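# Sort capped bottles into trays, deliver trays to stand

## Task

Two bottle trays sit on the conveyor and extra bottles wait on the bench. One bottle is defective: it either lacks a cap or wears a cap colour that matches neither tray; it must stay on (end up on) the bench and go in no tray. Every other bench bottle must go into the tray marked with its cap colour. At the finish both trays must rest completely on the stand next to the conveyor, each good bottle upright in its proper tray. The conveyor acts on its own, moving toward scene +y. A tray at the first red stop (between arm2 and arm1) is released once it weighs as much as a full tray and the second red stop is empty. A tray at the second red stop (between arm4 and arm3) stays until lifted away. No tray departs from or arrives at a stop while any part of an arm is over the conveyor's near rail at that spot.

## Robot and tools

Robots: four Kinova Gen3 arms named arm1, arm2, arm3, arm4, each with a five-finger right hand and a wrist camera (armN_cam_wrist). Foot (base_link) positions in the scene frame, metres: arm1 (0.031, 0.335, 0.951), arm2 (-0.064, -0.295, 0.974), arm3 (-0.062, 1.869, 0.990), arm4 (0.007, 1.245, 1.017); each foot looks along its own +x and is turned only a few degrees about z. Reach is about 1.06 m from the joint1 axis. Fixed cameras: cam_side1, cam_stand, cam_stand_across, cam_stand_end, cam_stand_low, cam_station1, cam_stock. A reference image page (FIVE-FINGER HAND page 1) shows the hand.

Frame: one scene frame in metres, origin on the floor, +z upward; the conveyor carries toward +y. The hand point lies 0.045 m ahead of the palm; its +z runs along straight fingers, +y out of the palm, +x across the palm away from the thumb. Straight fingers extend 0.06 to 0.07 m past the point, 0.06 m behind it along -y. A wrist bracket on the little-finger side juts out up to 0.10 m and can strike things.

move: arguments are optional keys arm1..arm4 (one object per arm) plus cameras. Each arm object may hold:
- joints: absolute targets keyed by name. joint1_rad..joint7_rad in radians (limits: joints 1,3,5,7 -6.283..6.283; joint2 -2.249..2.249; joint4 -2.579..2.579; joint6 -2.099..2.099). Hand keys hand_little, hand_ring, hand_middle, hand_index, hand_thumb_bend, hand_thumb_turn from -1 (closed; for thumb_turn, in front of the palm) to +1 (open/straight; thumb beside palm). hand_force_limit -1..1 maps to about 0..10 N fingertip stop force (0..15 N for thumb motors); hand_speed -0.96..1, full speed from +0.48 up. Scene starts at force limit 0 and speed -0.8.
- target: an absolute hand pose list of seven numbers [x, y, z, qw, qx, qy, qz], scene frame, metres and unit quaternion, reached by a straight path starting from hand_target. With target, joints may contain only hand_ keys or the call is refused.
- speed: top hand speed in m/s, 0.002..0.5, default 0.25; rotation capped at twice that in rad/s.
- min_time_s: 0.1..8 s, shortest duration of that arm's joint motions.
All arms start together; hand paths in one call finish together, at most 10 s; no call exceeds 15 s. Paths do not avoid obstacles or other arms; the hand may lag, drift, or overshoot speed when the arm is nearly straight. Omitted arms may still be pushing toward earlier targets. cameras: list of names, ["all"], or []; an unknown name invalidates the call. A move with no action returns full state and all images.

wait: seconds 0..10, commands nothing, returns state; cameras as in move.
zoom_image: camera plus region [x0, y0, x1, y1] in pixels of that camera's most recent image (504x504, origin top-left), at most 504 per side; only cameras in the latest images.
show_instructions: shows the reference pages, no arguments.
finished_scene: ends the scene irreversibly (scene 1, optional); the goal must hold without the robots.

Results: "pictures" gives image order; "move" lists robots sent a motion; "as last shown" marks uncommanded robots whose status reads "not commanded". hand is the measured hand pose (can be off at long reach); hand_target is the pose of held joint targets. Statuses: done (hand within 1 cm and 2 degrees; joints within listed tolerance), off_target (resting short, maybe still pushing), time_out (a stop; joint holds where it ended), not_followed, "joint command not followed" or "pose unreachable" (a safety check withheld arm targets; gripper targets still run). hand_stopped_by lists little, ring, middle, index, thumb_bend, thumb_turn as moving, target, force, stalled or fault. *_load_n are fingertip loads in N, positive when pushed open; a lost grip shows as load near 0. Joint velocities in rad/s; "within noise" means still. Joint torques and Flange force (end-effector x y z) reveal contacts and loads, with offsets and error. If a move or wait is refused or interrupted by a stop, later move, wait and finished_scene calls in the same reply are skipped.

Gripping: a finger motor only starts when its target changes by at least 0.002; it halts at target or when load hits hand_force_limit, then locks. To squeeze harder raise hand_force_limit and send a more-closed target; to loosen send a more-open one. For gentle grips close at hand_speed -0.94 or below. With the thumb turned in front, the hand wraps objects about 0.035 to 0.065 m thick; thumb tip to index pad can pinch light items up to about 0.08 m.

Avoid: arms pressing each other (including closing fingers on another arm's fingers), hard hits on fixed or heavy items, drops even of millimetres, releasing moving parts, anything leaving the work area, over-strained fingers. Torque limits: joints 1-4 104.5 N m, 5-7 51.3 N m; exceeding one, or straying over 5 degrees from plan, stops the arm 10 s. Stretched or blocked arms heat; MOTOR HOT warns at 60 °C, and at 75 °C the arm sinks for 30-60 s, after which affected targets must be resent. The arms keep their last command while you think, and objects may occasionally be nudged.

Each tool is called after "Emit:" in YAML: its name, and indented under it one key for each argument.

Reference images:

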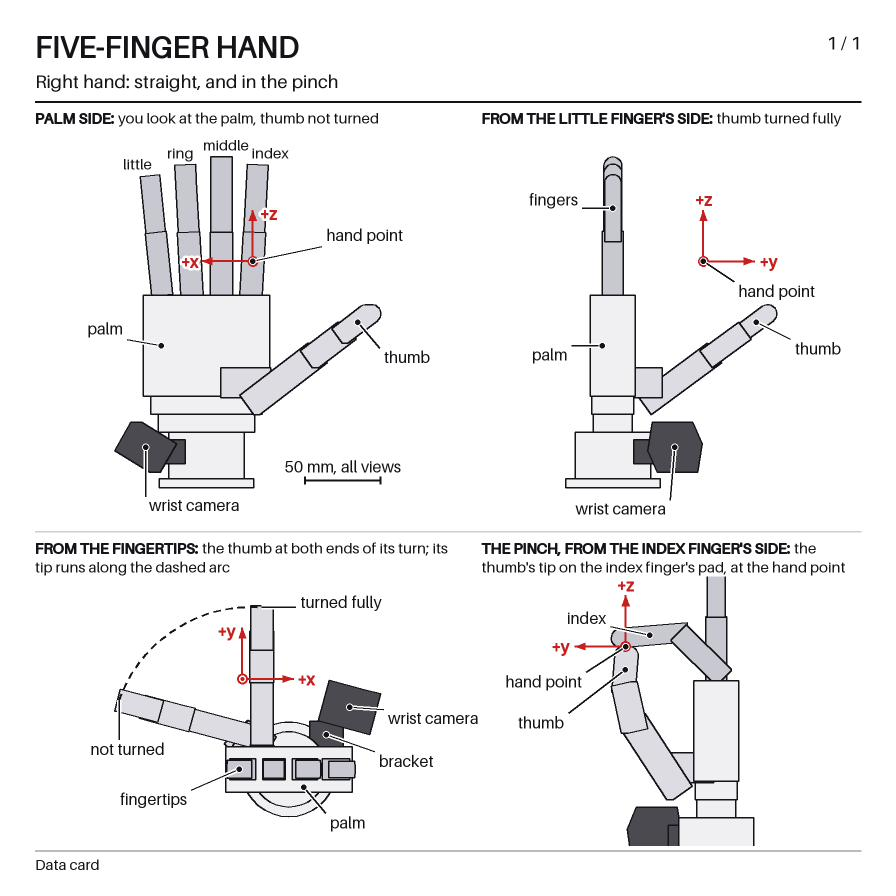

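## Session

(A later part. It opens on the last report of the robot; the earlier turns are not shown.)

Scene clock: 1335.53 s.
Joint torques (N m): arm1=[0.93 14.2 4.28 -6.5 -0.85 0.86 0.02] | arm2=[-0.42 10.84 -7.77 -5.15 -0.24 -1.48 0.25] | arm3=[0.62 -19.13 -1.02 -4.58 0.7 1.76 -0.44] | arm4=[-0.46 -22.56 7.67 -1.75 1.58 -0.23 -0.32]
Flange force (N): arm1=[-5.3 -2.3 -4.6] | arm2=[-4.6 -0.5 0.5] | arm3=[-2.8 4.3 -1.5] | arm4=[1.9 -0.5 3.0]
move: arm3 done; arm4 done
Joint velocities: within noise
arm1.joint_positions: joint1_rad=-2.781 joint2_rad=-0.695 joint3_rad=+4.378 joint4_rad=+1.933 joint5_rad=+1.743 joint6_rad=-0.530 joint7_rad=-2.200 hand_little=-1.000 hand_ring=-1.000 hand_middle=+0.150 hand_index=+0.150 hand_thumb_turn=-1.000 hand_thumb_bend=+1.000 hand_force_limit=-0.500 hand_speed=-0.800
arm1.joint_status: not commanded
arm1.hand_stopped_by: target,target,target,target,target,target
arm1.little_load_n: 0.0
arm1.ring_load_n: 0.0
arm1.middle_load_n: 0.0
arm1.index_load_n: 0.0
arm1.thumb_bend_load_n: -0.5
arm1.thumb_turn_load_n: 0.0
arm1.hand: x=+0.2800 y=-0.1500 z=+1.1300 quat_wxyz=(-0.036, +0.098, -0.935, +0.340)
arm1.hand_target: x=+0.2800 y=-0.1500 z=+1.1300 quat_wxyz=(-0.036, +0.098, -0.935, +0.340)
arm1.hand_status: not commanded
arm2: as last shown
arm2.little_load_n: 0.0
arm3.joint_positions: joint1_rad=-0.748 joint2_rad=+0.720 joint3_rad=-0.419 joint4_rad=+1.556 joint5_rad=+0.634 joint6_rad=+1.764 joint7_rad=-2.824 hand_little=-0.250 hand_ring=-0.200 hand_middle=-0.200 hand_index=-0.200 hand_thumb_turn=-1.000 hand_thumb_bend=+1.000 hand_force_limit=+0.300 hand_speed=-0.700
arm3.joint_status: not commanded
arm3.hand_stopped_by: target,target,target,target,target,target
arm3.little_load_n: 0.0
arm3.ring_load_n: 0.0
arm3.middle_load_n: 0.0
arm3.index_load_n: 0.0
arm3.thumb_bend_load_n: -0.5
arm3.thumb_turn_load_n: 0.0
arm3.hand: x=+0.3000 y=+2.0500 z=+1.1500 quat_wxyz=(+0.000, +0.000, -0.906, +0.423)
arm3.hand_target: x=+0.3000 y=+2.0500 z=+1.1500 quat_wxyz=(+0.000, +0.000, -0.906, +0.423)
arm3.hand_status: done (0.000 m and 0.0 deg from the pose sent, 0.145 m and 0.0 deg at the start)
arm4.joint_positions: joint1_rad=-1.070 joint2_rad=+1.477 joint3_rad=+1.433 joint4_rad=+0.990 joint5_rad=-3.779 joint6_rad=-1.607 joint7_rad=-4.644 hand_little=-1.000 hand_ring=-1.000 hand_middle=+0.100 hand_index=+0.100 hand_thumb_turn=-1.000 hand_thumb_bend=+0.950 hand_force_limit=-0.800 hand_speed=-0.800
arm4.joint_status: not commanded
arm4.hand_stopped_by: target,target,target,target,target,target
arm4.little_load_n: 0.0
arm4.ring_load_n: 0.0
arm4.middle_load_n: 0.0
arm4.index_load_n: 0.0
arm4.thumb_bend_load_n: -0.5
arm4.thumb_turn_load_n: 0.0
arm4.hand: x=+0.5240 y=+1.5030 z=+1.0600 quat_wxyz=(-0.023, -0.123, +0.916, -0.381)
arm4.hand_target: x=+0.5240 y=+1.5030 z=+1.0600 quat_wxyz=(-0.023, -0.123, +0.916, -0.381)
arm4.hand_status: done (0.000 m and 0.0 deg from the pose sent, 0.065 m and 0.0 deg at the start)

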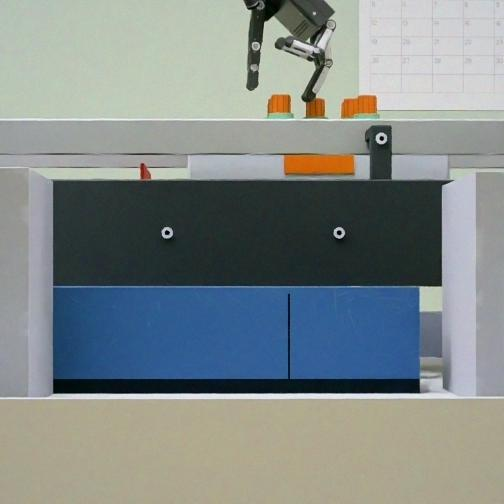

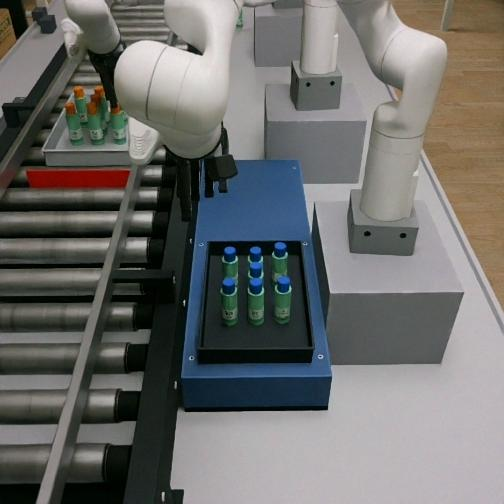

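Emit:
move:
  arm4: {"target": [0.524, 1.48, 1.16, -0.0232, -0.1231, 0.9160, -0.3810], "speed": 0.12}

Emit:
move:
  arm4: {"target": [0.50, 1.28, 1.2, 0.0357, -0.0982, 0.9345, -0.3401], "speed": 0.25, "joints": {"hand_index": -0.15, "hand_middle": -0.15, "hand_thumb_bend": 1.0}}
  arm3: {"target": [0.42, 1.90, 1.16, 0, 0, 0.9063, -0.4226], "speed": 0.2}

Emit:
move:
  arm4: {"target": [0.45, 1.22, 1.2, 0.242, -0.6645, 0.6645, -0.242], "speed": 0.3, "joints": {"hand_ring": -0.2, "hand_little": -0.25}}
  cameras: ["cam_stand", "cam_stand_end"]

Scene clock: 1339.53 s.
Joint torques (N m): arm1=[0.97 14.23 4.32 -6.5 -0.86 0.86 0.03] | arm2=[-0.35 10.8 -7.78 -5.16 -0.26 -1.47 0.24] | arm3=[0.61 -19.15 -1.03 -4.47 0.72 1.74 -0.43] | arm4=[-0.44 -21.9 7.59 -2.63 1.66 -0.08 -0.28]
Flange force (N): arm1=[-5.5 -2.4 -4.6] | arm2=[-4.7 -0.7 0.7] | arm3=[-3.1 4.4 -1.8] | arm4=[1.7 0.1 3.3]
move: arm4 done
Joint velocities: within noise
arm1, arm2, arm3: as last shown
arm1.thumb_bend_load_n: 0.0
arm3.thumb_bend_load_n: 0.0
arm4.joint_positions: joint1_rad=-1.060 joint2_rad=+1.334 joint3_rad=+1.499 joint4_rad=+1.004 joint5_rad=-3.687 joint6_rad=-1.675 joint7_rad=-4.527 hand_little=-1.000 hand_ring=-1.000 hand_middle=+0.100 hand_index=+0.100 hand_thumb_turn=-1.000 hand_thumb_bend=+0.950 hand_force_limit=-0.800 hand_speed=-0.800
arm4.joint_status: not commanded
arm4.hand_stopped_by: target,target,target,target,target,target
arm4.little_load_n: 0.0
arm4.ring_load_n: 0.0
arm4.middle_load_n: 0.0
arm4.index_load_n: 0.0
arm4.thumb_bend_load_n: 0.0
arm4.thumb_turn_load_n: 0.0
arm4.hand: x=+0.5240 y=+1.4800 z=+1.1600 quat_wxyz=(-0.023, -0.123, +0.916, -0.381)
arm4.hand_target: x=+0.5240 y=+1.4800 z=+1.1600 quat_wxyz=(-0.023, -0.123, +0.916, -0.381)
arm4.hand_status: done (0.000 m and 0.0 deg from the pose sent, 0.103 m and 0.0 deg at the start)
pictures: none

Scene clock: 1341.13 s.
Joint torques (N m): arm1=[0.94 14.2 4.3 -6.52 -0.86 0.87 0.01] | arm2=[-0.38 10.82 -7.75 -5.17 -0.23 -1.45 0.24] | arm3=[0.61 -19.61 -0.36 -5.25 1.27 1.44 -0.46] | arm4=[-0.49 -15.03 8.23 -4.44 1.1 0.79 -0.33]
Flange force (N): arm1=[-5.3 -2.3 -4.6] | arm2=[-4.7 -0.6 0.6] | arm3=[-4.2 3.2 -0.9] | arm4=[0.6 0.0 2.5]
move: arm3 done; arm4 done
Joint velocities: within noise
arm1, arm2: as last shown
arm3.joint_positions: joint1_rad=-0.426 joint2_rad=+0.693 joint3_rad=-0.325 joint4_rad=+1.547 joint5_rad=+0.854 joint6_rad=+1.611 joint7_rad=-2.497 hand_little=-0.250 hand_ring=-0.200 hand_middle=-0.200 hand_index=-0.200 hand_thumb_turn=-1.000 hand_thumb_bend=+1.000 hand_force_limit=+0.300 hand_speed=-0.700
arm3.joint_status: not commanded
arm3.hand_stopped_by: target,target,target,target,target,target
arm3.little_load_n: 0.0
arm3.ring_load_n: 0.0
arm3.middle_load_n: 0.0
arm3.index_load_n: 0.0
arm3.thumb_bend_load_n: 0.0
arm3.thumb_turn_load_n: 0.0
arm3.hand: x=+0.4200 y=+1.9000 z=+1.1600 quat_wxyz=(+0.000, +0.000, -0.906, +0.423)
arm3.hand_target: x=+0.4200 y=+1.9000 z=+1.1600 quat_wxyz=(+0.000, +0.000, -0.906, +0.423)
arm3.hand_status: done (0.000 m and 0.0 deg from the pose sent, 0.192 m and 0.0 deg at the start)
arm4.joint_positions: joint1_rad=-1.078 joint2_rad=+1.119 joint3_rad=+1.588 joint4_rad=+1.688 joint5_rad=-3.687 joint6_rad=-1.102 joint7_rad=-4.144 hand_little=-1.000 hand_ring=-1.000 hand_middle=-0.150 hand_index=-0.150 hand_thumb_turn=-1.000 hand_thumb_bend=+1.000 hand_force_limit=-0.800 hand_speed=-0.800
arm4.joint_status: all done
arm4.hand_stopped_by: target,target,target,target,target,target
arm4.little_load_n: 0.0
arm4.ring_load_n: 0.0
arm4.middle_load_n: 0.0
arm4.index_load_n: 0.5
arm4.thumb_bend_load_n: 0.0
arm4.thumb_turn_load_n: 0.0
arm4.hand: x=+0.5000 y=+1.2800 z=+1.2000 quat_wxyz=(+0.036, -0.098, +0.935, -0.340)
arm4.hand_target: x=+0.5000 y=+1.2800 z=+1.2000 quat_wxyz=(+0.036, -0.098, +0.935, -0.340)
arm4.hand_status: done (0.000 m and 0.0 deg from the pose sent, 0.205 m and 9.0 deg at the start)
pictures: none

Scene clock: 1345.67 s.
Joint torques (N m): arm1=[0.98 14.17 4.28 -6.5 -0.85 0.87 0.02] | arm2=[-0.38 10.82 -7.78 -5.13 -0.24 -1.48 0.26] | arm3=[0.58 -19.55 -0.36 -5.29 1.25 1.44 -0.41] | arm4=[-0.58 -10.41 -0.01 -7.49 -0.07 1.15 -0.33]
Flange force (N): arm1=[-5.4 -2.3 -4.8] | arm2=[-4.6 -0.7 0.6] | arm3=[-4.0 3.2 -0.8] | arm4=no reading
move: arm4 done
Joint velocities: within noise
arm1, arm2, arm3: as last shown
arm2.thumb_turn_load_n: -0.5
arm4.joint_positions: joint1_rad=+0.378 joint2_rad=+0.178 joint3_rad=-0.197 joint4_rad=+2.216 joint5_rad=-3.626 joint6_rad=-0.062 joint7_rad=-2.567 hand_little=-0.250 hand_ring=-0.200 hand_middle=-0.150 hand_index=-0.150 hand_thumb_turn=-1.000 hand_thumb_bend=+1.000 hand_force_limit=-0.800 hand_speed=-0.800
arm4.joint_status: all done
arm4.hand_stopped_by: target,target,target,target,target,target
arm4.little_load_n: 0.0
arm4.ring_load_n: 0.0
arm4.middle_load_n: 0.0
arm4.index_load_n: 0.0
arm4.thumb_bend_load_n: 0.0
arm4.thumb_turn_load_n: 0.0
arm4.hand: x=+0.4500 y=+1.2200 z=+1.2000 quat_wxyz=(+0.242, -0.664, +0.664, -0.242)
arm4.hand_target: x=+0.4500 y=+1.2200 z=+1.2000 quat_wxyz=(+0.242, -0.664, +0.664, -0.242)
arm4.hand_status: done (0.000 m and 0.0 deg from the pose sent, 0.078 m and 78.0 deg at the start)

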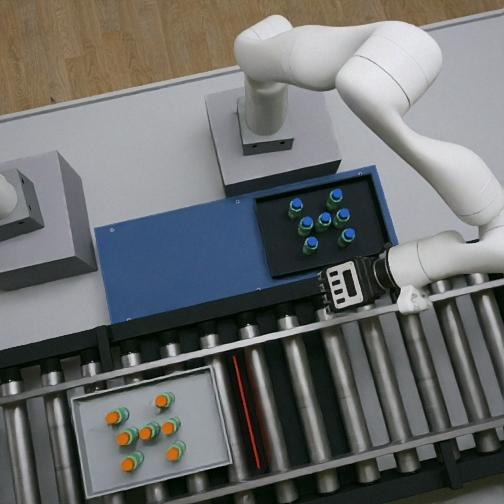

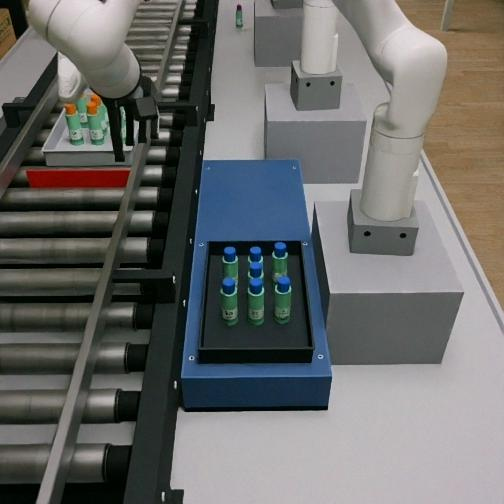

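Emit:
move:
  arm4: {"target": [0.52, 1.25, 1.17, 0.4226, -0.9063, 0, 0], "speed": 0.3}
  arm3: {"target": [0.58, 1.68, 1.12, 0, 0, 0.9063, -0.4226], "speed": 0.2}
  cameras: ["cam_stand", "cam_stand_end", "cam_stand_across"]

Scene clock: 1363.80 s.
Joint torques (N m): arm1=[0.93 14.22 4.29 -6.51 -0.84 0.85 0.03] | arm2=[-0.37 10.81 -7.75 -5.14 -0.22 -1.46 0.24] | arm3=[0.55 -24.34 0.54 -6.84 1.73 0.86 -0.48] | arm4=[-0.52 -19.91 -6.56 -5.68 -1.7 -0.39 -0.37]
Flange force (N): arm1=[-5.3 -2.3 -4.5] | arm2=[-4.7 -0.7 0.5] | arm3=[-5.8 1.6 0.6] | arm4=[-2.2 2.0 1.3]
move: arm3 done; arm4 done
Joint velocities: within noise
arm1, arm2: as last shown
arm2.thumb_turn_load_n: 0.0
arm3.joint_positions: joint1_rad=-0.068 joint2_rad=+0.942 joint3_rad=-0.201 joint4_rad=+1.144 joint5_rad=+1.054 joint6_rad=+1.388 joint7_rad=-2.065 hand_little=-0.250 hand_ring=-0.200 hand_middle=-0.200 hand_index=-0.200 hand_thumb_turn=-1.000 hand_thumb_bend=+1.000 hand_force_limit=+0.300 hand_speed=-0.700
arm3.joint_status: not commanded
arm3.hand_stopped_by: target,target,target,target,target,target
arm3.little_load_n: 0.0
arm3.ring_load_n: 0.0
arm3.middle_load_n: 0.0
arm3.index_load_n: 0.0
arm3.thumb_bend_load_n: 0.0
arm3.thumb_turn_load_n: 0.0
arm3.hand: x=+0.5800 y=+1.6800 z=+1.1200 quat_wxyz=(+0.000, +0.000, -0.906, +0.423)
arm3.hand_target: x=+0.5800 y=+1.6800 z=+1.1200 quat_wxyz=(+0.000, +0.000, -0.906, +0.423)
arm3.hand_status: done (0.000 m and 0.0 deg from the pose sent, 0.275 m and 0.0 deg at the start)
arm4.joint_positions: joint1_rad=+0.843 joint2_rad=+0.996 joint3_rad=-0.929 joint4_rad=+1.261 joint5_rad=-3.280 joint6_rad=-1.229 joint7_rad=-1.436 hand_little=-0.250 hand_ring=-0.200 hand_middle=-0.150 hand_index=-0.150 hand_thumb_turn=-1.000 hand_thumb_bend=+1.000 hand_force_limit=-0.800 hand_speed=-0.800
arm4.joint_status: not commanded
arm4.hand_stopped_by: target,target,target,target,target,target
arm4.little_load_n: 0.0
arm4.ring_load_n: 0.0
arm4.middle_load_n: 0.0
arm4.index_load_n: 0.0
arm4.thumb_bend_load_n: 0.0
arm4.thumb_turn_load_n: 0.0
arm4.hand: x=+0.5200 y=+1.2500 z=+1.1700 quat_wxyz=(+0.423, -0.906, +0.000, +0.000)
arm4.hand_target: x=+0.5200 y=+1.2500 z=+1.1700 quat_wxyz=(+0.423, -0.906, +0.000, +0.000)
arm4.hand_status: done (0.000 m and 0.0 deg from the pose sent, 0.082 m and 90.4 deg at the start)
pictures: cam_stand, cam_stand_across, cam_stand_end

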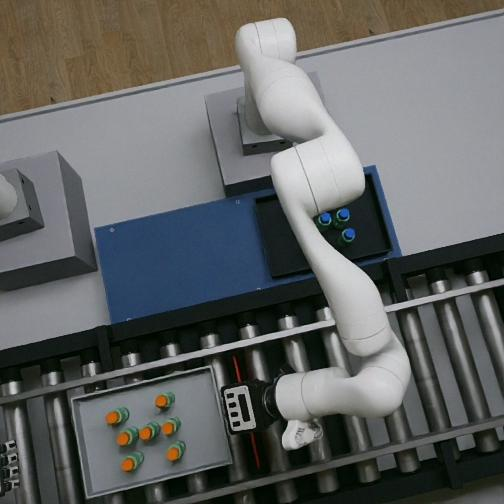

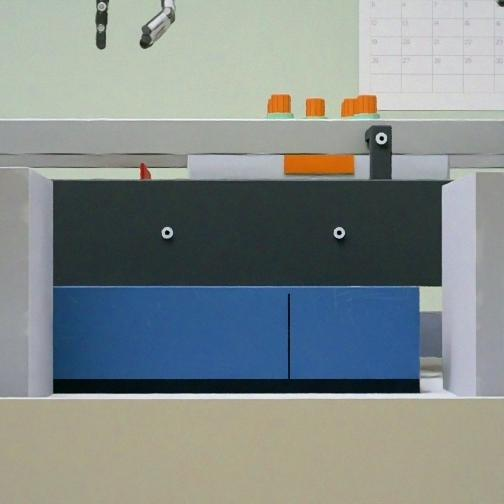

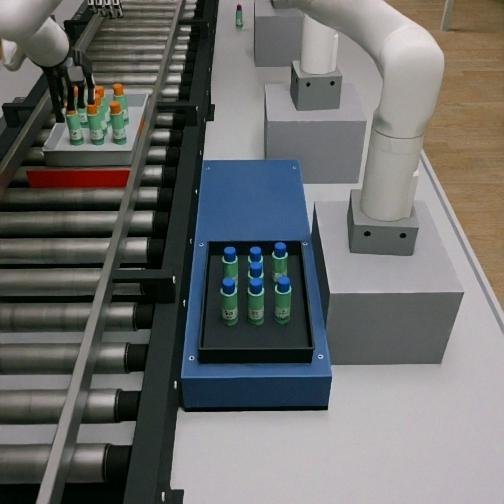

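Emit:
move:
  arm4: {"target": [0.571, 1.325, 1.07, 0.4226, -0.9063, 0, 0], "speed": 0.15, "joints": {"hand_little": -0.2, "hand_ring": -0.2, "hand_middle": -0.18, "hand_index": -0.18}}
  arm3: {"target": [0.58, 1.62, 1.07, 0, 0, 0.9063, -0.4226], "speed": 0.15, "joints": {"hand_little": -0.2, "hand_ring": -0.18, "hand_middle": -0.18, "hand_index": -0.18}}
  cameras: ["cam_stand", "cam_stand_end", "cam_stand_across", "arm4_cam_wrist", "arm1_cam_wrist"]

Emit:
zoom_image:
  camera: "cam_stand_across"
  region: [150, 0, 504, 200]

Emit:
zoom_image:
  camera: "cam_stand"
  region: [0, 330, 280, 504]

Scene clock: 1370.77 s.
Joint torques (N m): arm1=[0.95 14.18 4.32 -6.5 -0.88 0.86 0.01] | arm2=[-0.37 10.79 -7.76 -5.17 -0.26 -1.46 0.23] | arm3=[0.53 -24.82 0.78 -6.65 1.6 0.89 -0.47] | arm4=[-0.51 -22.04 -6.86 -4.86 -1.57 -0.37 -0.36]
Flange force (N): arm1=[-5.3 -2.4 -4.6] | arm2=[-4.7 -0.6 0.6] | arm3=[-5.5 1.6 1.3] | arm4=[-2.0 2.1 1.1]
move: arm3 done; arm4 done
Joint velocities: within noise
arm1: as last shown
arm2.joint_positions: joint1_rad=-1.070 joint2_rad=-1.226 joint3_rad=+1.181 joint4_rad=+2.078 joint5_rad=+1.093 joint6_rad=+1.016 joint7_rad=-0.021 hand_little=+1.000 hand_ring=-1.000 hand_middle=+0.000 hand_index=+0.000 hand_thumb_turn=-1.000 hand_thumb_bend=+1.000 hand_force_limit=-0.500 hand_speed=-0.800
arm2.joint_status: not commanded
arm2.hand_stopped_by: fault,target,target,target,target,target
arm2.little_load_n: 0.0
arm2.ring_load_n: 0.0
arm2.middle_load_n: 0.0
arm2.index_load_n: 0.0
arm2.thumb_bend_load_n: 0.0
arm2.thumb_turn_load_n: 0.0
arm2.hand: x=+0.2000 y=-0.6000 z=+1.1500 quat_wxyz=(-0.242, +0.664, -0.664, +0.242)
arm2.hand_target: x=+0.2000 y=-0.6000 z=+1.1500 quat_wxyz=(-0.242, +0.664, -0.664, +0.242)
arm2.hand_status: not commanded
arm3.joint_positions: joint1_rad=+0.019 joint2_rad=+1.011 joint3_rad=-0.174 joint4_rad=+1.169 joint5_rad=+1.106 joint6_rad=+1.260 joint7_rad=-2.088 hand_little=-0.200 hand_ring=-0.180 hand_middle=-0.180 hand_index=-0.180 hand_thumb_turn=-1.000 hand_thumb_bend=+1.000 hand_force_limit=+0.300 hand_speed=-0.700
arm3.joint_status: all done
arm3.hand_stopped_by: target,target,target,target,target,target
arm3.little_load_n: 0.0
arm3.ring_load_n: 0.0
arm3.middle_load_n: 0.0
arm3.index_load_n: 0.0
arm3.thumb_bend_load_n: 0.0
arm3.thumb_turn_load_n: 0.0
arm3.hand: x=+0.5800 y=+1.6200 z=+1.0700 quat_wxyz=(+0.000, +0.000, -0.906, +0.423)
arm3.hand_target: x=+0.5800 y=+1.6200 z=+1.0700 quat_wxyz=(+0.000, +0.000, -0.906, +0.423)
arm3.hand_status: done (0.000 m and 0.0 deg from the pose sent, 0.078 m and 0.0 deg at the start)
arm4.joint_positions: joint1_rad=+0.650 joint2_rad=+1.182 joint3_rad=-0.874 joint4_rad=+1.186 joint5_rad=-3.231 joint6_rad=-1.052 joint7_rad=-1.435 hand_little=-0.200 hand_ring=-0.200 hand_middle=-0.180 hand_index=-0.180 hand_thumb_turn=-1.000 hand_thumb_bend=+1.000 hand_force_limit=-0.800 hand_speed=-0.800
arm4.joint_status: all done
arm4.hand_stopped_by: target,target,target,target,target,target
arm4.little_load_n: 0.5
arm4.ring_load_n: 0.0
arm4.middle_load_n: 0.0
arm4.index_load_n: 0.0
arm4.thumb_bend_load_n: 0.0
arm4.thumb_turn_load_n: 0.0
arm4.hand: x=+0.5710 y=+1.3250 z=+1.0700 quat_wxyz=(+0.423, -0.906, +0.000, +0.000)
arm4.hand_target: x=+0.5710 y=+1.3250 z=+1.0700 quat_wxyz=(+0.423, -0.906, +0.000, +0.000)
arm4.hand_status: done (0.000 m and 0.0 deg from the pose sent, 0.135 m and 0.0 deg at the start)
pictures: arm1_cam_wrist, arm4_cam_wrist, cam_stand, cam_stand_across, cam_stand_end
arm1_cam_wrist: T_world_to_cam=[[-0.43163, 0.65582, -0.61935, 0.9177], [0.68785, 0.68349, 0.24437, -0.37123], [0.58358, -0.32054, -0.74612, 0.74863]] pos_world=[0.21457, -0.10816, 1.21766]
arm4_cam_wrist: T_world_to_cam=[[0.24393, -0.62936, -0.73783, 1.4826], [-0.84097, -0.51618, 0.16227, 0.99219], [-0.48298, 0.58091, -0.65519, 0.3197]] pos_world=[0.62716, 1.25953, 1.14237]

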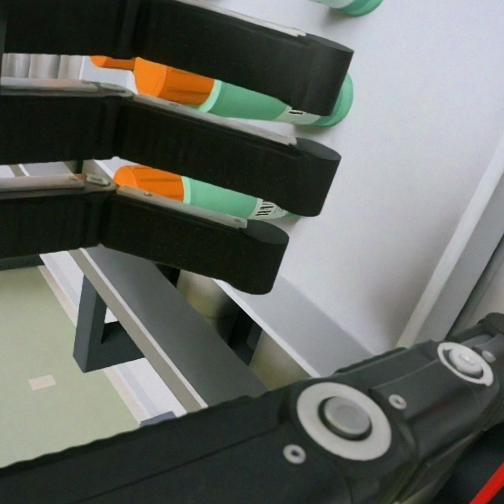

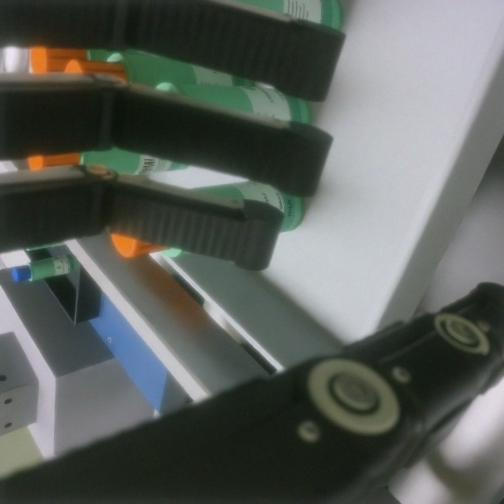

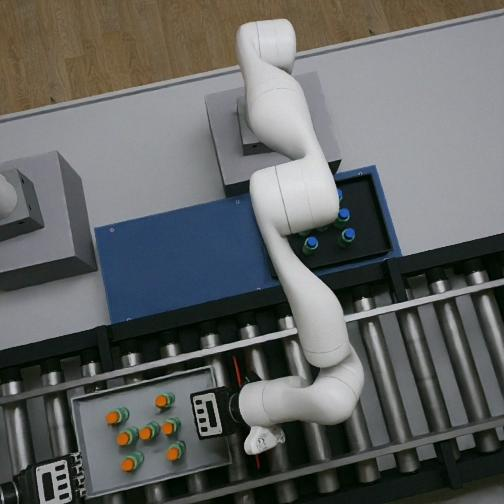

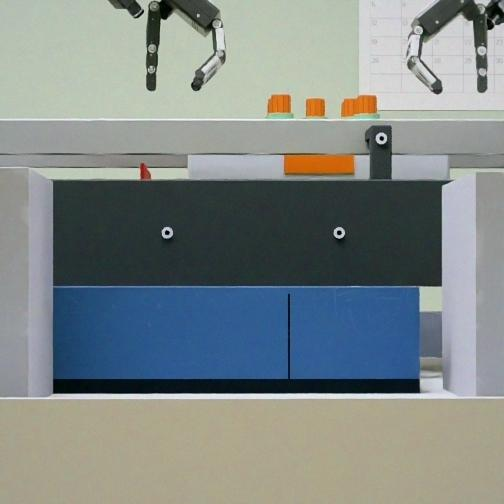

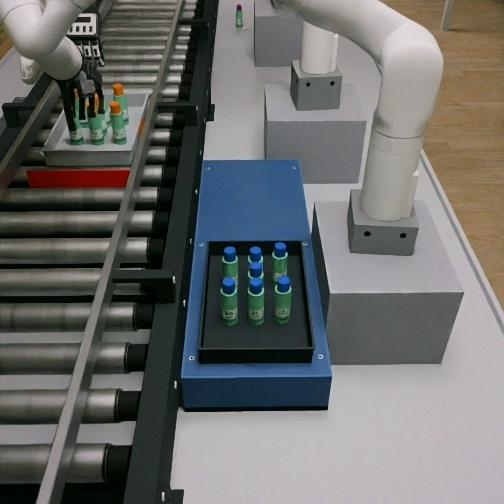

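Scaled by 1.424 from the camera's image (finer frame: 720x720).

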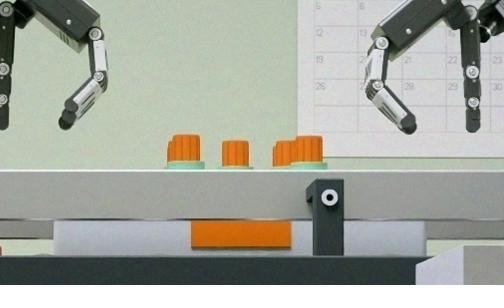

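Scaled by 1.800 from the camera's image (finer frame: 720x720).

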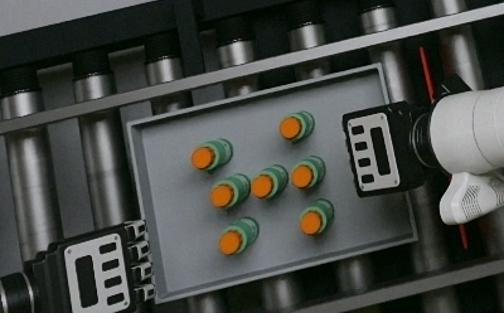

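Emit:
move:
  arm4: {"target": [0.571, 1.338, 1.01, 0.4226, -0.9063, 0, 0], "speed": 0.08}
  arm3: {"target": [0.58, 1.607, 1.01, 0, 0, 0.9063, -0.4226], "speed": 0.08}
  cameras: ["cam_stand_end", "cam_stand_across", "arm4_cam_wrist", "arm1_cam_wrist"]

Emit:
zoom_image:
  camera: "cam_stand_across"
  region: [150, 0, 504, 200]

Scene clock: 1375.57 s.
Joint torques (N m): arm1=[0.95 14.23 4.27 -6.52 -0.83 0.88 0.04] | arm2=[-0.35 10.82 -7.78 -5.13 -0.23 -1.49 0.22] | arm3=[0.51 -25.23 0.9 -6.17 1.54 1 -0.45] | arm4=[-0.49 -22.19 -7.19 -4.25 -1.44 -0.42 -0.32]
Flange force (N): arm1=[-5.4 -2.4 -4.6] | arm2=[-4.5 -0.7 0.6] | arm3=[-5.5 1.9 1.6] | arm4=[-2.4 1.8 0.9]
move: arm3 done; arm4 done
Joint velocities: within noise
arm1, arm2: as last shown
arm3.joint_positions: joint1_rad=+0.030 joint2_rad=+1.106 joint3_rad=-0.155 joint4_rad=+1.173 joint5_rad=+1.146 joint6_rad=+1.188 joint7_rad=-2.165 hand_little=-0.200 hand_ring=-0.180 hand_middle=-0.180 hand_index=-0.180 hand_thumb_turn=-1.000 hand_thumb_bend=+1.000 hand_force_limit=+0.300 hand_speed=-0.700
arm3.joint_status: not commanded
arm3.hand_stopped_by: target,target,target,target,target,target
arm3.little_load_n: 0.0
arm3.ring_load_n: 0.0
arm3.middle_load_n: 0.0
arm3.index_load_n: 0.0
arm3.thumb_bend_load_n: 0.0
arm3.thumb_turn_load_n: 0.0
arm3.hand: x=+0.5800 y=+1.6070 z=+1.0100 quat_wxyz=(+0.000, +0.000, -0.906, +0.423)
arm3.hand_target: x=+0.5800 y=+1.6070 z=+1.0100 quat_wxyz=(+0.000, +0.000, -0.906, +0.423)
arm3.hand_status: done (0.000 m and 0.0 deg from the pose sent, 0.061 m and 0.0 deg at the start)
arm4.joint_positions: joint1_rad=+0.624 joint2_rad=+1.277 joint3_rad=-0.853 joint4_rad=+1.195 joint5_rad=-3.207 joint6_rad=-0.966 joint7_rad=-1.389 hand_little=-0.200 hand_ring=-0.200 hand_middle=-0.180 hand_index=-0.180 hand_thumb_turn=-1.000 hand_thumb_bend=+1.000 hand_force_limit=-0.800 hand_speed=-0.800
arm4.joint_status: not commanded
arm4.hand_stopped_by: target,target,target,target,target,target
arm4.little_load_n: 0.0
arm4.ring_load_n: 0.0
arm4.middle_load_n: 0.0
arm4.index_load_n: 0.0
arm4.thumb_bend_load_n: 0.0
arm4.thumb_turn_load_n: 0.0
arm4.hand: x=+0.5710 y=+1.3380 z=+1.0100 quat_wxyz=(+0.423, -0.906, +0.000, +0.000)
arm4.hand_target: x=+0.5710 y=+1.3380 z=+1.0100 quat_wxyz=(+0.423, -0.906, +0.000, +0.000)
arm4.hand_status: done (0.000 m and 0.0 deg from the pose sent, 0.061 m and 0.0 deg at the start)
pictures: arm1_cam_wrist, arm4_cam_wrist, cam_stand_across, cam_stand_end
arm1_cam_wrist: T_world_to_cam=[[-0.43163, 0.65582, -0.61935, 0.9177], [0.68785, 0.68349, 0.24437, -0.37123], [0.58358, -0.32054, -0.74612, 0.74863]] pos_world=[0.21457, -0.10816, 1.21766]
arm4_cam_wrist: T_world_to_cam=[[0.24383, -0.62936, -0.73787, 1.4466], [-0.84098, -0.51614, 0.16234, 1.00853], [-0.48301, 0.58095, -0.65513, 0.27275]] pos_world=[0.62716, 1.27253, 1.08237]

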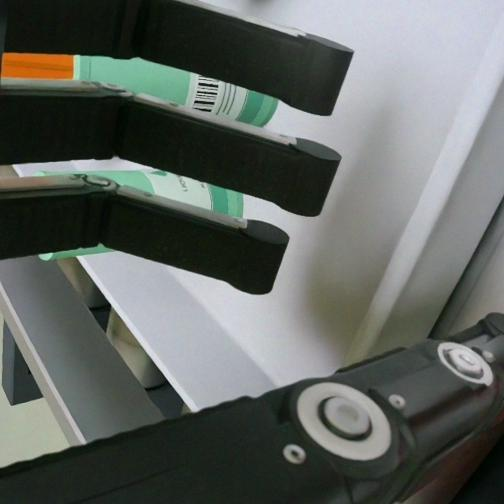

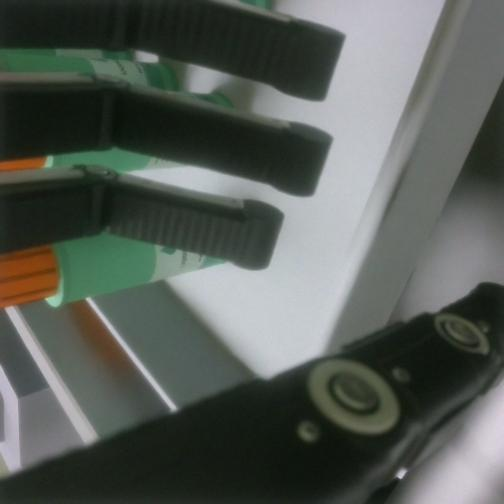

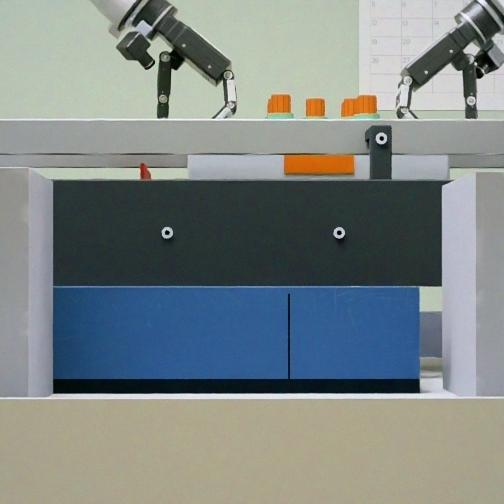

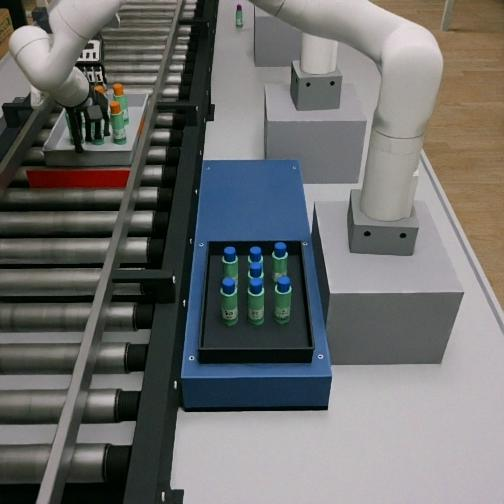

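Scaled by 1.424 from the camera's image (finer frame: 720x720).

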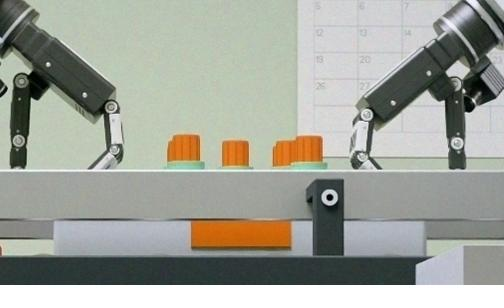

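Emit:
move:
  arm4: {"target": [0.571, 1.338, 0.960, 0.4226, -0.9063, 0, 0], "speed": 0.04, "joints": {"hand_speed": -0.94, "hand_force_limit": -0.3}}
  arm3: {"target": [0.58, 1.607, 0.967, 0, 0, 0.9063, -0.4226], "speed": 0.04, "joints": {"hand_speed": -0.94, "hand_force_limit": -0.3}}
  cameras: ["cam_stand_end", "cam_stand_across", "arm4_cam_wrist", "arm1_cam_wrist", "cam_stand"]

Scene clock: 1381.13 s.
Joint torques (N m): arm1=[0.96 14.22 4.3 -6.5 -0.84 0.87 0.05] | arm2=[-0.34 10.83 -7.75 -5.16 -0.24 -1.47 0.22] | arm3=[0.51 -25.47 1.02 -5.92 1.45 1.14 -0.44] | arm4=[2.5 -19.32 -1.76 -4.66 1.01 0.49 -0.14]
Flange force (N): arm1=[-5.5 -2.4 -4.6] | arm2=[-4.6 -0.7 0.6] | arm3=[-5.0 2.2 1.9] | arm4=[-3.9 -8.7 -1.2]
move: arm3 done; arm4 done
Joint velocities: within noise
arm1, arm2: as last shown
arm1.thumb_bend_load_n: -0.5
arm3.joint_positions: joint1_rad=+0.024 joint2_rad=+1.180 joint3_rad=-0.142 joint4_rad=+1.161 joint5_rad=+1.169 joint6_rad=+1.153 joint7_rad=-2.222 hand_little=-0.200 hand_ring=-0.180 hand_middle=-0.180 hand_index=-0.180 hand_thumb_turn=-1.000 hand_thumb_bend=+1.000 hand_force_limit=-0.300 hand_speed=-0.940
arm3.joint_status: all done
arm3.hand_stopped_by: target,target,target,target,target,target
arm3.little_load_n: 0.0
arm3.ring_load_n: 0.0
arm3.middle_load_n: 0.0
arm3.index_load_n: 0.0
arm3.thumb_bend_load_n: 0.0
arm3.thumb_turn_load_n: 0.0
arm3.hand: x=+0.5800 y=+1.6070 z=+0.9670 quat_wxyz=(+0.000, +0.000, -0.906, +0.423)
arm3.hand_target: x=+0.5800 y=+1.6070 z=+0.9670 quat_wxyz=(+0.000, +0.000, -0.906, +0.423)
arm3.hand_status: done (0.000 m and 0.0 deg from the pose sent, 0.043 m and 0.0 deg at the start)
arm4.joint_positions: joint1_rad=+0.614 joint2_rad=+1.365 joint3_rad=-0.836 joint4_rad=+1.170 joint5_rad=-3.186 joint6_rad=-0.928 joint7_rad=-1.342 hand_little=-0.200 hand_ring=-0.200 hand_middle=-0.180 hand_index=-0.180 hand_thumb_turn=-1.000 hand_thumb_bend=+1.000 hand_force_limit=-0.300 hand_speed=-0.940
arm4.joint_status: all done
arm4.hand_stopped_by: target,target,target,target,target,target
arm4.little_load_n: 0.0
arm4.ring_load_n: 0.0
arm4.middle_load_n: 0.0
arm4.index_load_n: 0.0
arm4.thumb_bend_load_n: 0.0
arm4.thumb_turn_load_n: 0.0
arm4.hand: x=+0.5710 y=+1.3380 z=+0.9600 quat_wxyz=(+0.423, -0.906, +0.000, +0.000)
arm4.hand_target: x=+0.5710 y=+1.3380 z=+0.9600 quat_wxyz=(+0.423, -0.906, +0.000, +0.000)
arm4.hand_status: done (0.000 m and 0.0 deg from the pose sent, 0.050 m and 0.0 deg at the start)
pictures: arm1_cam_wrist, arm4_cam_wrist, cam_stand, cam_stand_across, cam_stand_end
arm1_cam_wrist: T_world_to_cam=[[-0.43163, 0.65582, -0.61935, 0.9177], [0.68785, 0.68349, 0.24437, -0.37123], [0.58358, -0.32054, -0.74612, 0.74863]] pos_world=[0.21457, -0.10816, 1.21766]
arm4_cam_wrist: T_world_to_cam=[[0.244, -0.62932, -0.73785, 1.40959], [-0.84095, -0.51624, 0.1622, 1.01693], [-0.48298, 0.58091, -0.65519, 0.24002]] pos_world=[0.62716, 1.27263, 1.03237]

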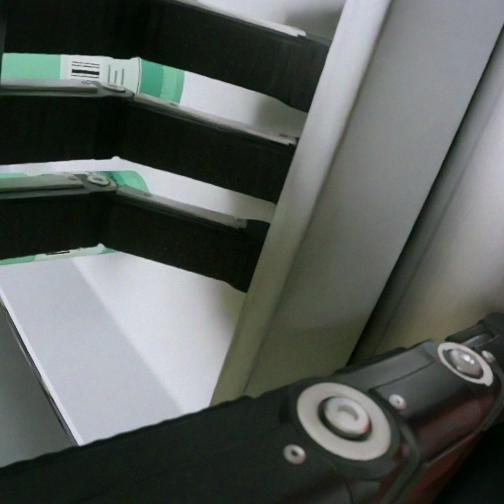

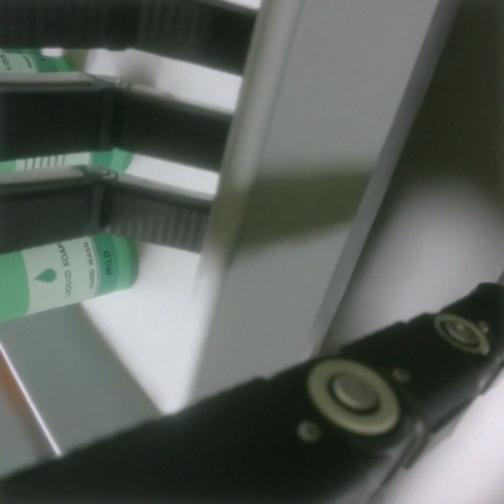

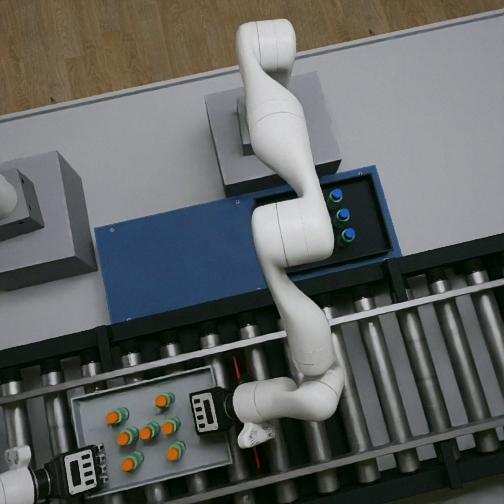

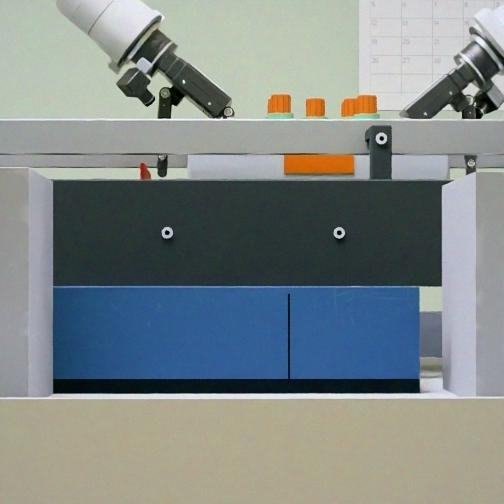

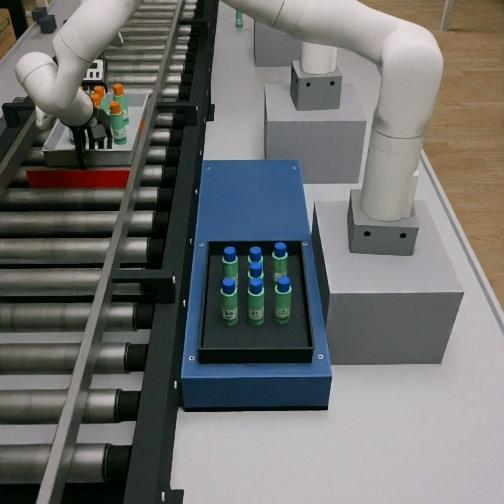

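Emit:
move:
  arm4: {"target": [0.571, 1.344, 0.962, 0.4226, -0.9063, 0, 0], "speed": 0.03}
  cameras: ["arm4_cam_wrist", "cam_stand"]

Emit:
zoom_image:
  camera: "cam_stand"
  region: [0, 330, 280, 504]

Scene clock: 1388.00 s.
Joint torques (N m): arm1=[0.93 14.18 4.28 -6.51 -0.85 0.87 0] | arm2=[-0.34 10.81 -7.77 -5.21 -0.25 -1.44 0.25] | arm3=[0.52 -25.48 1.08 -5.78 1.42 1.07 -0.44] | arm4=[-0.53 -22.46 -7.13 -3.73 -1.42 -0.55 -0.26]
Flange force (N): arm1=[-5.2 -2.3 -4.6] | arm2=[-4.9 -0.6 0.8] | arm3=[-5.8 2.2 1.9] | arm4=[-2.8 1.6 0.9]
move: arm4 done
Joint velocities: within noise
arm1.joint_positions: joint1_rad=-2.781 joint2_rad=-0.695 joint3_rad=+4.378 joint4_rad=+1.933 joint5_rad=+1.743 joint6_rad=-0.530 joint7_rad=-2.200 hand_little=-1.000 hand_ring=-1.000 hand_middle=+0.150 hand_index=+0.150 hand_thumb_turn=-1.000 hand_thumb_bend=+1.000 hand_force_limit=-0.500 hand_speed=-0.800
arm1.joint_status: not commanded
arm1.hand_stopped_by: target,target,target,target,target,target
arm1.little_load_n: 0.0
arm1.ring_load_n: 0.0
arm1.middle_load_n: 0.0
arm1.index_load_n: 0.0
arm1.thumb_bend_load_n: 0.0
arm1.thumb_turn_load_n: 0.0
arm1.hand: x=+0.2800 y=-0.1500 z=+1.1300 quat_wxyz=(-0.036, +0.098, -0.935, +0.340)
arm1.hand_target: x=+0.2800 y=-0.1500 z=+1.1300 quat_wxyz=(-0.036, +0.098, -0.935, +0.340)
arm1.hand_status: not commanded
arm2, arm3: as last shown
arm4.joint_positions: joint1_rad=+0.607 joint2_rad=+1.360 joint3_rad=-0.837 joint4_rad=+1.177 joint5_rad=-3.188 joint6_rad=-0.919 joint7_rad=-1.349 hand_little=-0.200 hand_ring=-0.200 hand_middle=-0.180 hand_index=-0.180 hand_thumb_turn=-1.000 hand_thumb_bend=+1.000 hand_force_limit=-0.300 hand_speed=-0.940
arm4.joint_status: not commanded
arm4.hand_stopped_by: target,target,target,target,target,target
arm4.little_load_n: 0.0
arm4.ring_load_n: 0.0
arm4.middle_load_n: 0.0
arm4.index_load_n: 0.0
arm4.thumb_bend_load_n: 0.0
arm4.thumb_turn_load_n: 0.0
arm4.hand: x=+0.5710 y=+1.3440 z=+0.9620 quat_wxyz=(+0.423, -0.906, +0.000, +0.000)
arm4.hand_target: x=+0.5710 y=+1.3440 z=+0.9620 quat_wxyz=(+0.423, -0.906, +0.000, +0.000)
arm4.hand_status: done (0.000 m and 0.0 deg from the pose sent, 0.006 m and 0.0 deg at the start)
arm4_cam_wrist: T_world_to_cam=[[0.24387, -0.6294, -0.73782, 1.41494], [-0.84098, -0.51614, 0.16232, 1.01942], [-0.48298, 0.58091, -0.65519, 0.2379]] pos_world=[0.62716, 1.27853, 1.03437]

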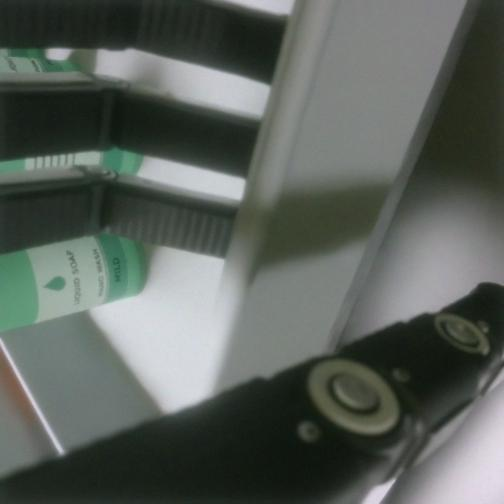

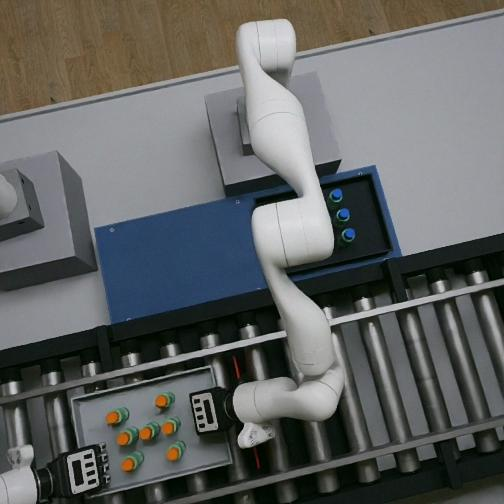

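Scaled by 1.800 from the camera's image (finer frame: 720x720).

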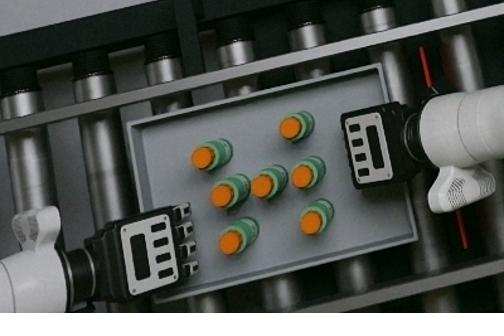

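Emit:
move:
  arm4: {"joints": {"hand_little": -0.8, "hand_ring": -0.7, "hand_middle": -0.7, "hand_index": -0.7, "hand_thumb_bend": 0.2, "hand_force_limit": -0.5, "hand_speed": -0.94}}
  arm3: {"joints": {"hand_little": -0.8, "hand_ring": -0.7, "hand_middle": -0.7, "hand_index": -0.7, "hand_thumb_bend": 0.2, "hand_force_limit": -0.5, "hand_speed": -0.94}}
  cameras: ["arm4_cam_wrist", "arm1_cam_wrist", "cam_stand"]

Scene clock: 1397.53 s.
Joint torques (N m): arm1=[0.95 14.2 4.25 -6.49 -0.84 0.86 0.01] | arm2=[-0.38 10.79 -7.78 -5.15 -0.26 -1.47 0.24] | arm3=[-1.56 -26.33 -0.55 -6.06 1.06 0.66 -0.53] | arm4=[2.13 -24.81 -6.67 -5.32 -1.17 -0.24 -0.29]
Flange force (N): arm1=[-5.3 -2.4 -4.6] | arm2=[-4.7 -0.7 0.6] | arm3=[-5.6 1.0 5.3] | arm4=[-2.6 1.5 6.2]
move: arm3 off_target; arm4 off_target
Joint velocities: within noise
arm1, arm2: as last shown
arm3.joint_positions: joint1_rad=+0.024 joint2_rad=+1.180 joint3_rad=-0.142 joint4_rad=+1.161 joint5_rad=+1.169 joint6_rad=+1.153 joint7_rad=-2.222 hand_little=-0.800 hand_ring=-0.495 hand_middle=-0.399 hand_index=-0.495 hand_thumb_turn=-1.000 hand_thumb_bend=+0.479 hand_force_limit=-0.500 hand_speed=-0.940
arm3.joint_status: hand_ring off_target (ended at -0.495, target -0.700); hand_middle off_target (ended at -0.399, target -0.700); hand_index off_target (ended at -0.495, target -0.700); hand_thumb_bend off_target (ended at +0.479, target +0.200); the others done
arm3.hand_stopped_by: target,force,force,force,force,target
arm3.little_load_n: 0.0
arm3.ring_load_n: 2.0
arm3.middle_load_n: 0.0
arm3.index_load_n: 2.5
arm3.thumb_bend_load_n: 4.0
arm3.thumb_turn_load_n: 0.0
arm3.hand: x=+0.5800 y=+1.6070 z=+0.9670 quat_wxyz=(+0.000, +0.000, -0.906, +0.423)
arm3.hand_target: x=+0.5800 y=+1.6070 z=+0.9670 quat_wxyz=(+0.000, +0.000, -0.906, +0.423)
arm3.hand_status: not commanded
arm4.joint_positions: joint1_rad=+0.607 joint2_rad=+1.360 joint3_rad=-0.837 joint4_rad=+1.177 joint5_rad=-3.188 joint6_rad=-0.919 joint7_rad=-1.349 hand_little=-0.634 hand_ring=-0.464 hand_middle=-0.377 hand_index=-0.472 hand_thumb_turn=-1.000 hand_thumb_bend=+0.450 hand_force_limit=-0.500 hand_speed=-0.940
arm4.joint_status: hand_little off_target (ended at -0.634, target -0.800); hand_ring off_target (ended at -0.464, target -0.700); hand_middle off_target (ended at -0.377, target -0.700); hand_index off_target (ended at -0.472, target -0.700); hand_thumb_bend off_target (ended at +0.450, target +0.200); the others done
arm4.hand_stopped_by: force,force,force,force,force,target
arm4.little_load_n: 2.5
arm4.ring_load_n: 1.5
arm4.middle_load_n: 0.5
arm4.index_load_n: 2.5
arm4.thumb_bend_load_n: 4.0
arm4.thumb_turn_load_n: 0.0
arm4.hand: x=+0.5710 y=+1.3440 z=+0.9620 quat_wxyz=(+0.423, -0.906, +0.000, +0.000)
arm4.hand_target: x=+0.5710 y=+1.3440 z=+0.9620 quat_wxyz=(+0.423, -0.906, +0.000, +0.000)
arm4.hand_status: not commanded
pictures: arm1_cam_wrist, arm4_cam_wrist, cam_stand
arm1_cam_wrist: T_world_to_cam=[[-0.43163, 0.65582, -0.61935, 0.9177], [0.68785, 0.68349, 0.24437, -0.37123], [0.58358, -0.32054, -0.74612, 0.74863]] pos_world=[0.21457, -0.10816, 1.21766]
arm4_cam_wrist: T_world_to_cam=[[0.24387, -0.6294, -0.73782, 1.41494], [-0.84098, -0.51614, 0.16232, 1.01942], [-0.48298, 0.58091, -0.65519, 0.2379]] pos_world=[0.62716, 1.27853, 1.03437]

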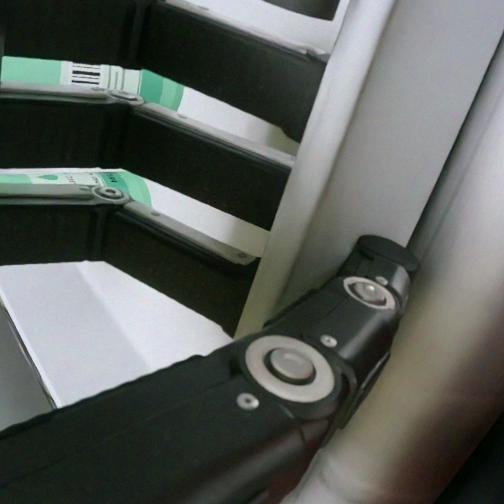

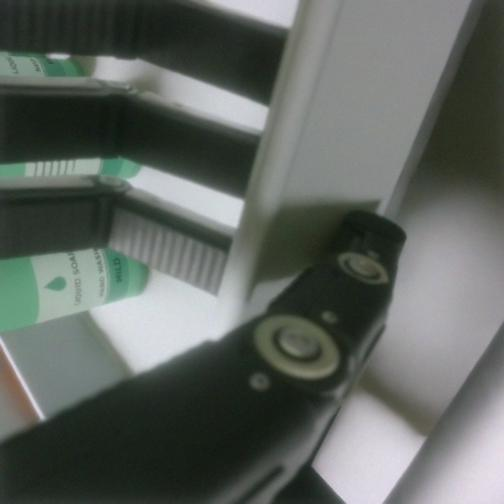

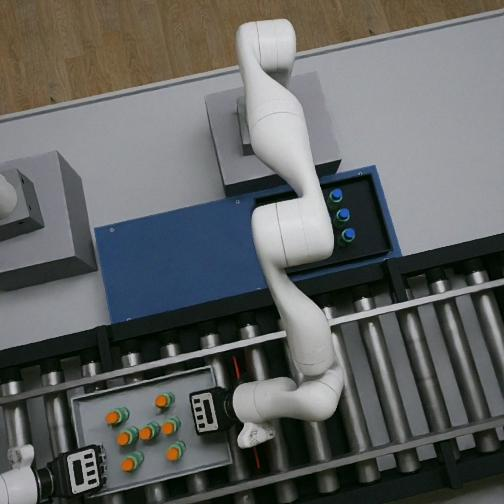

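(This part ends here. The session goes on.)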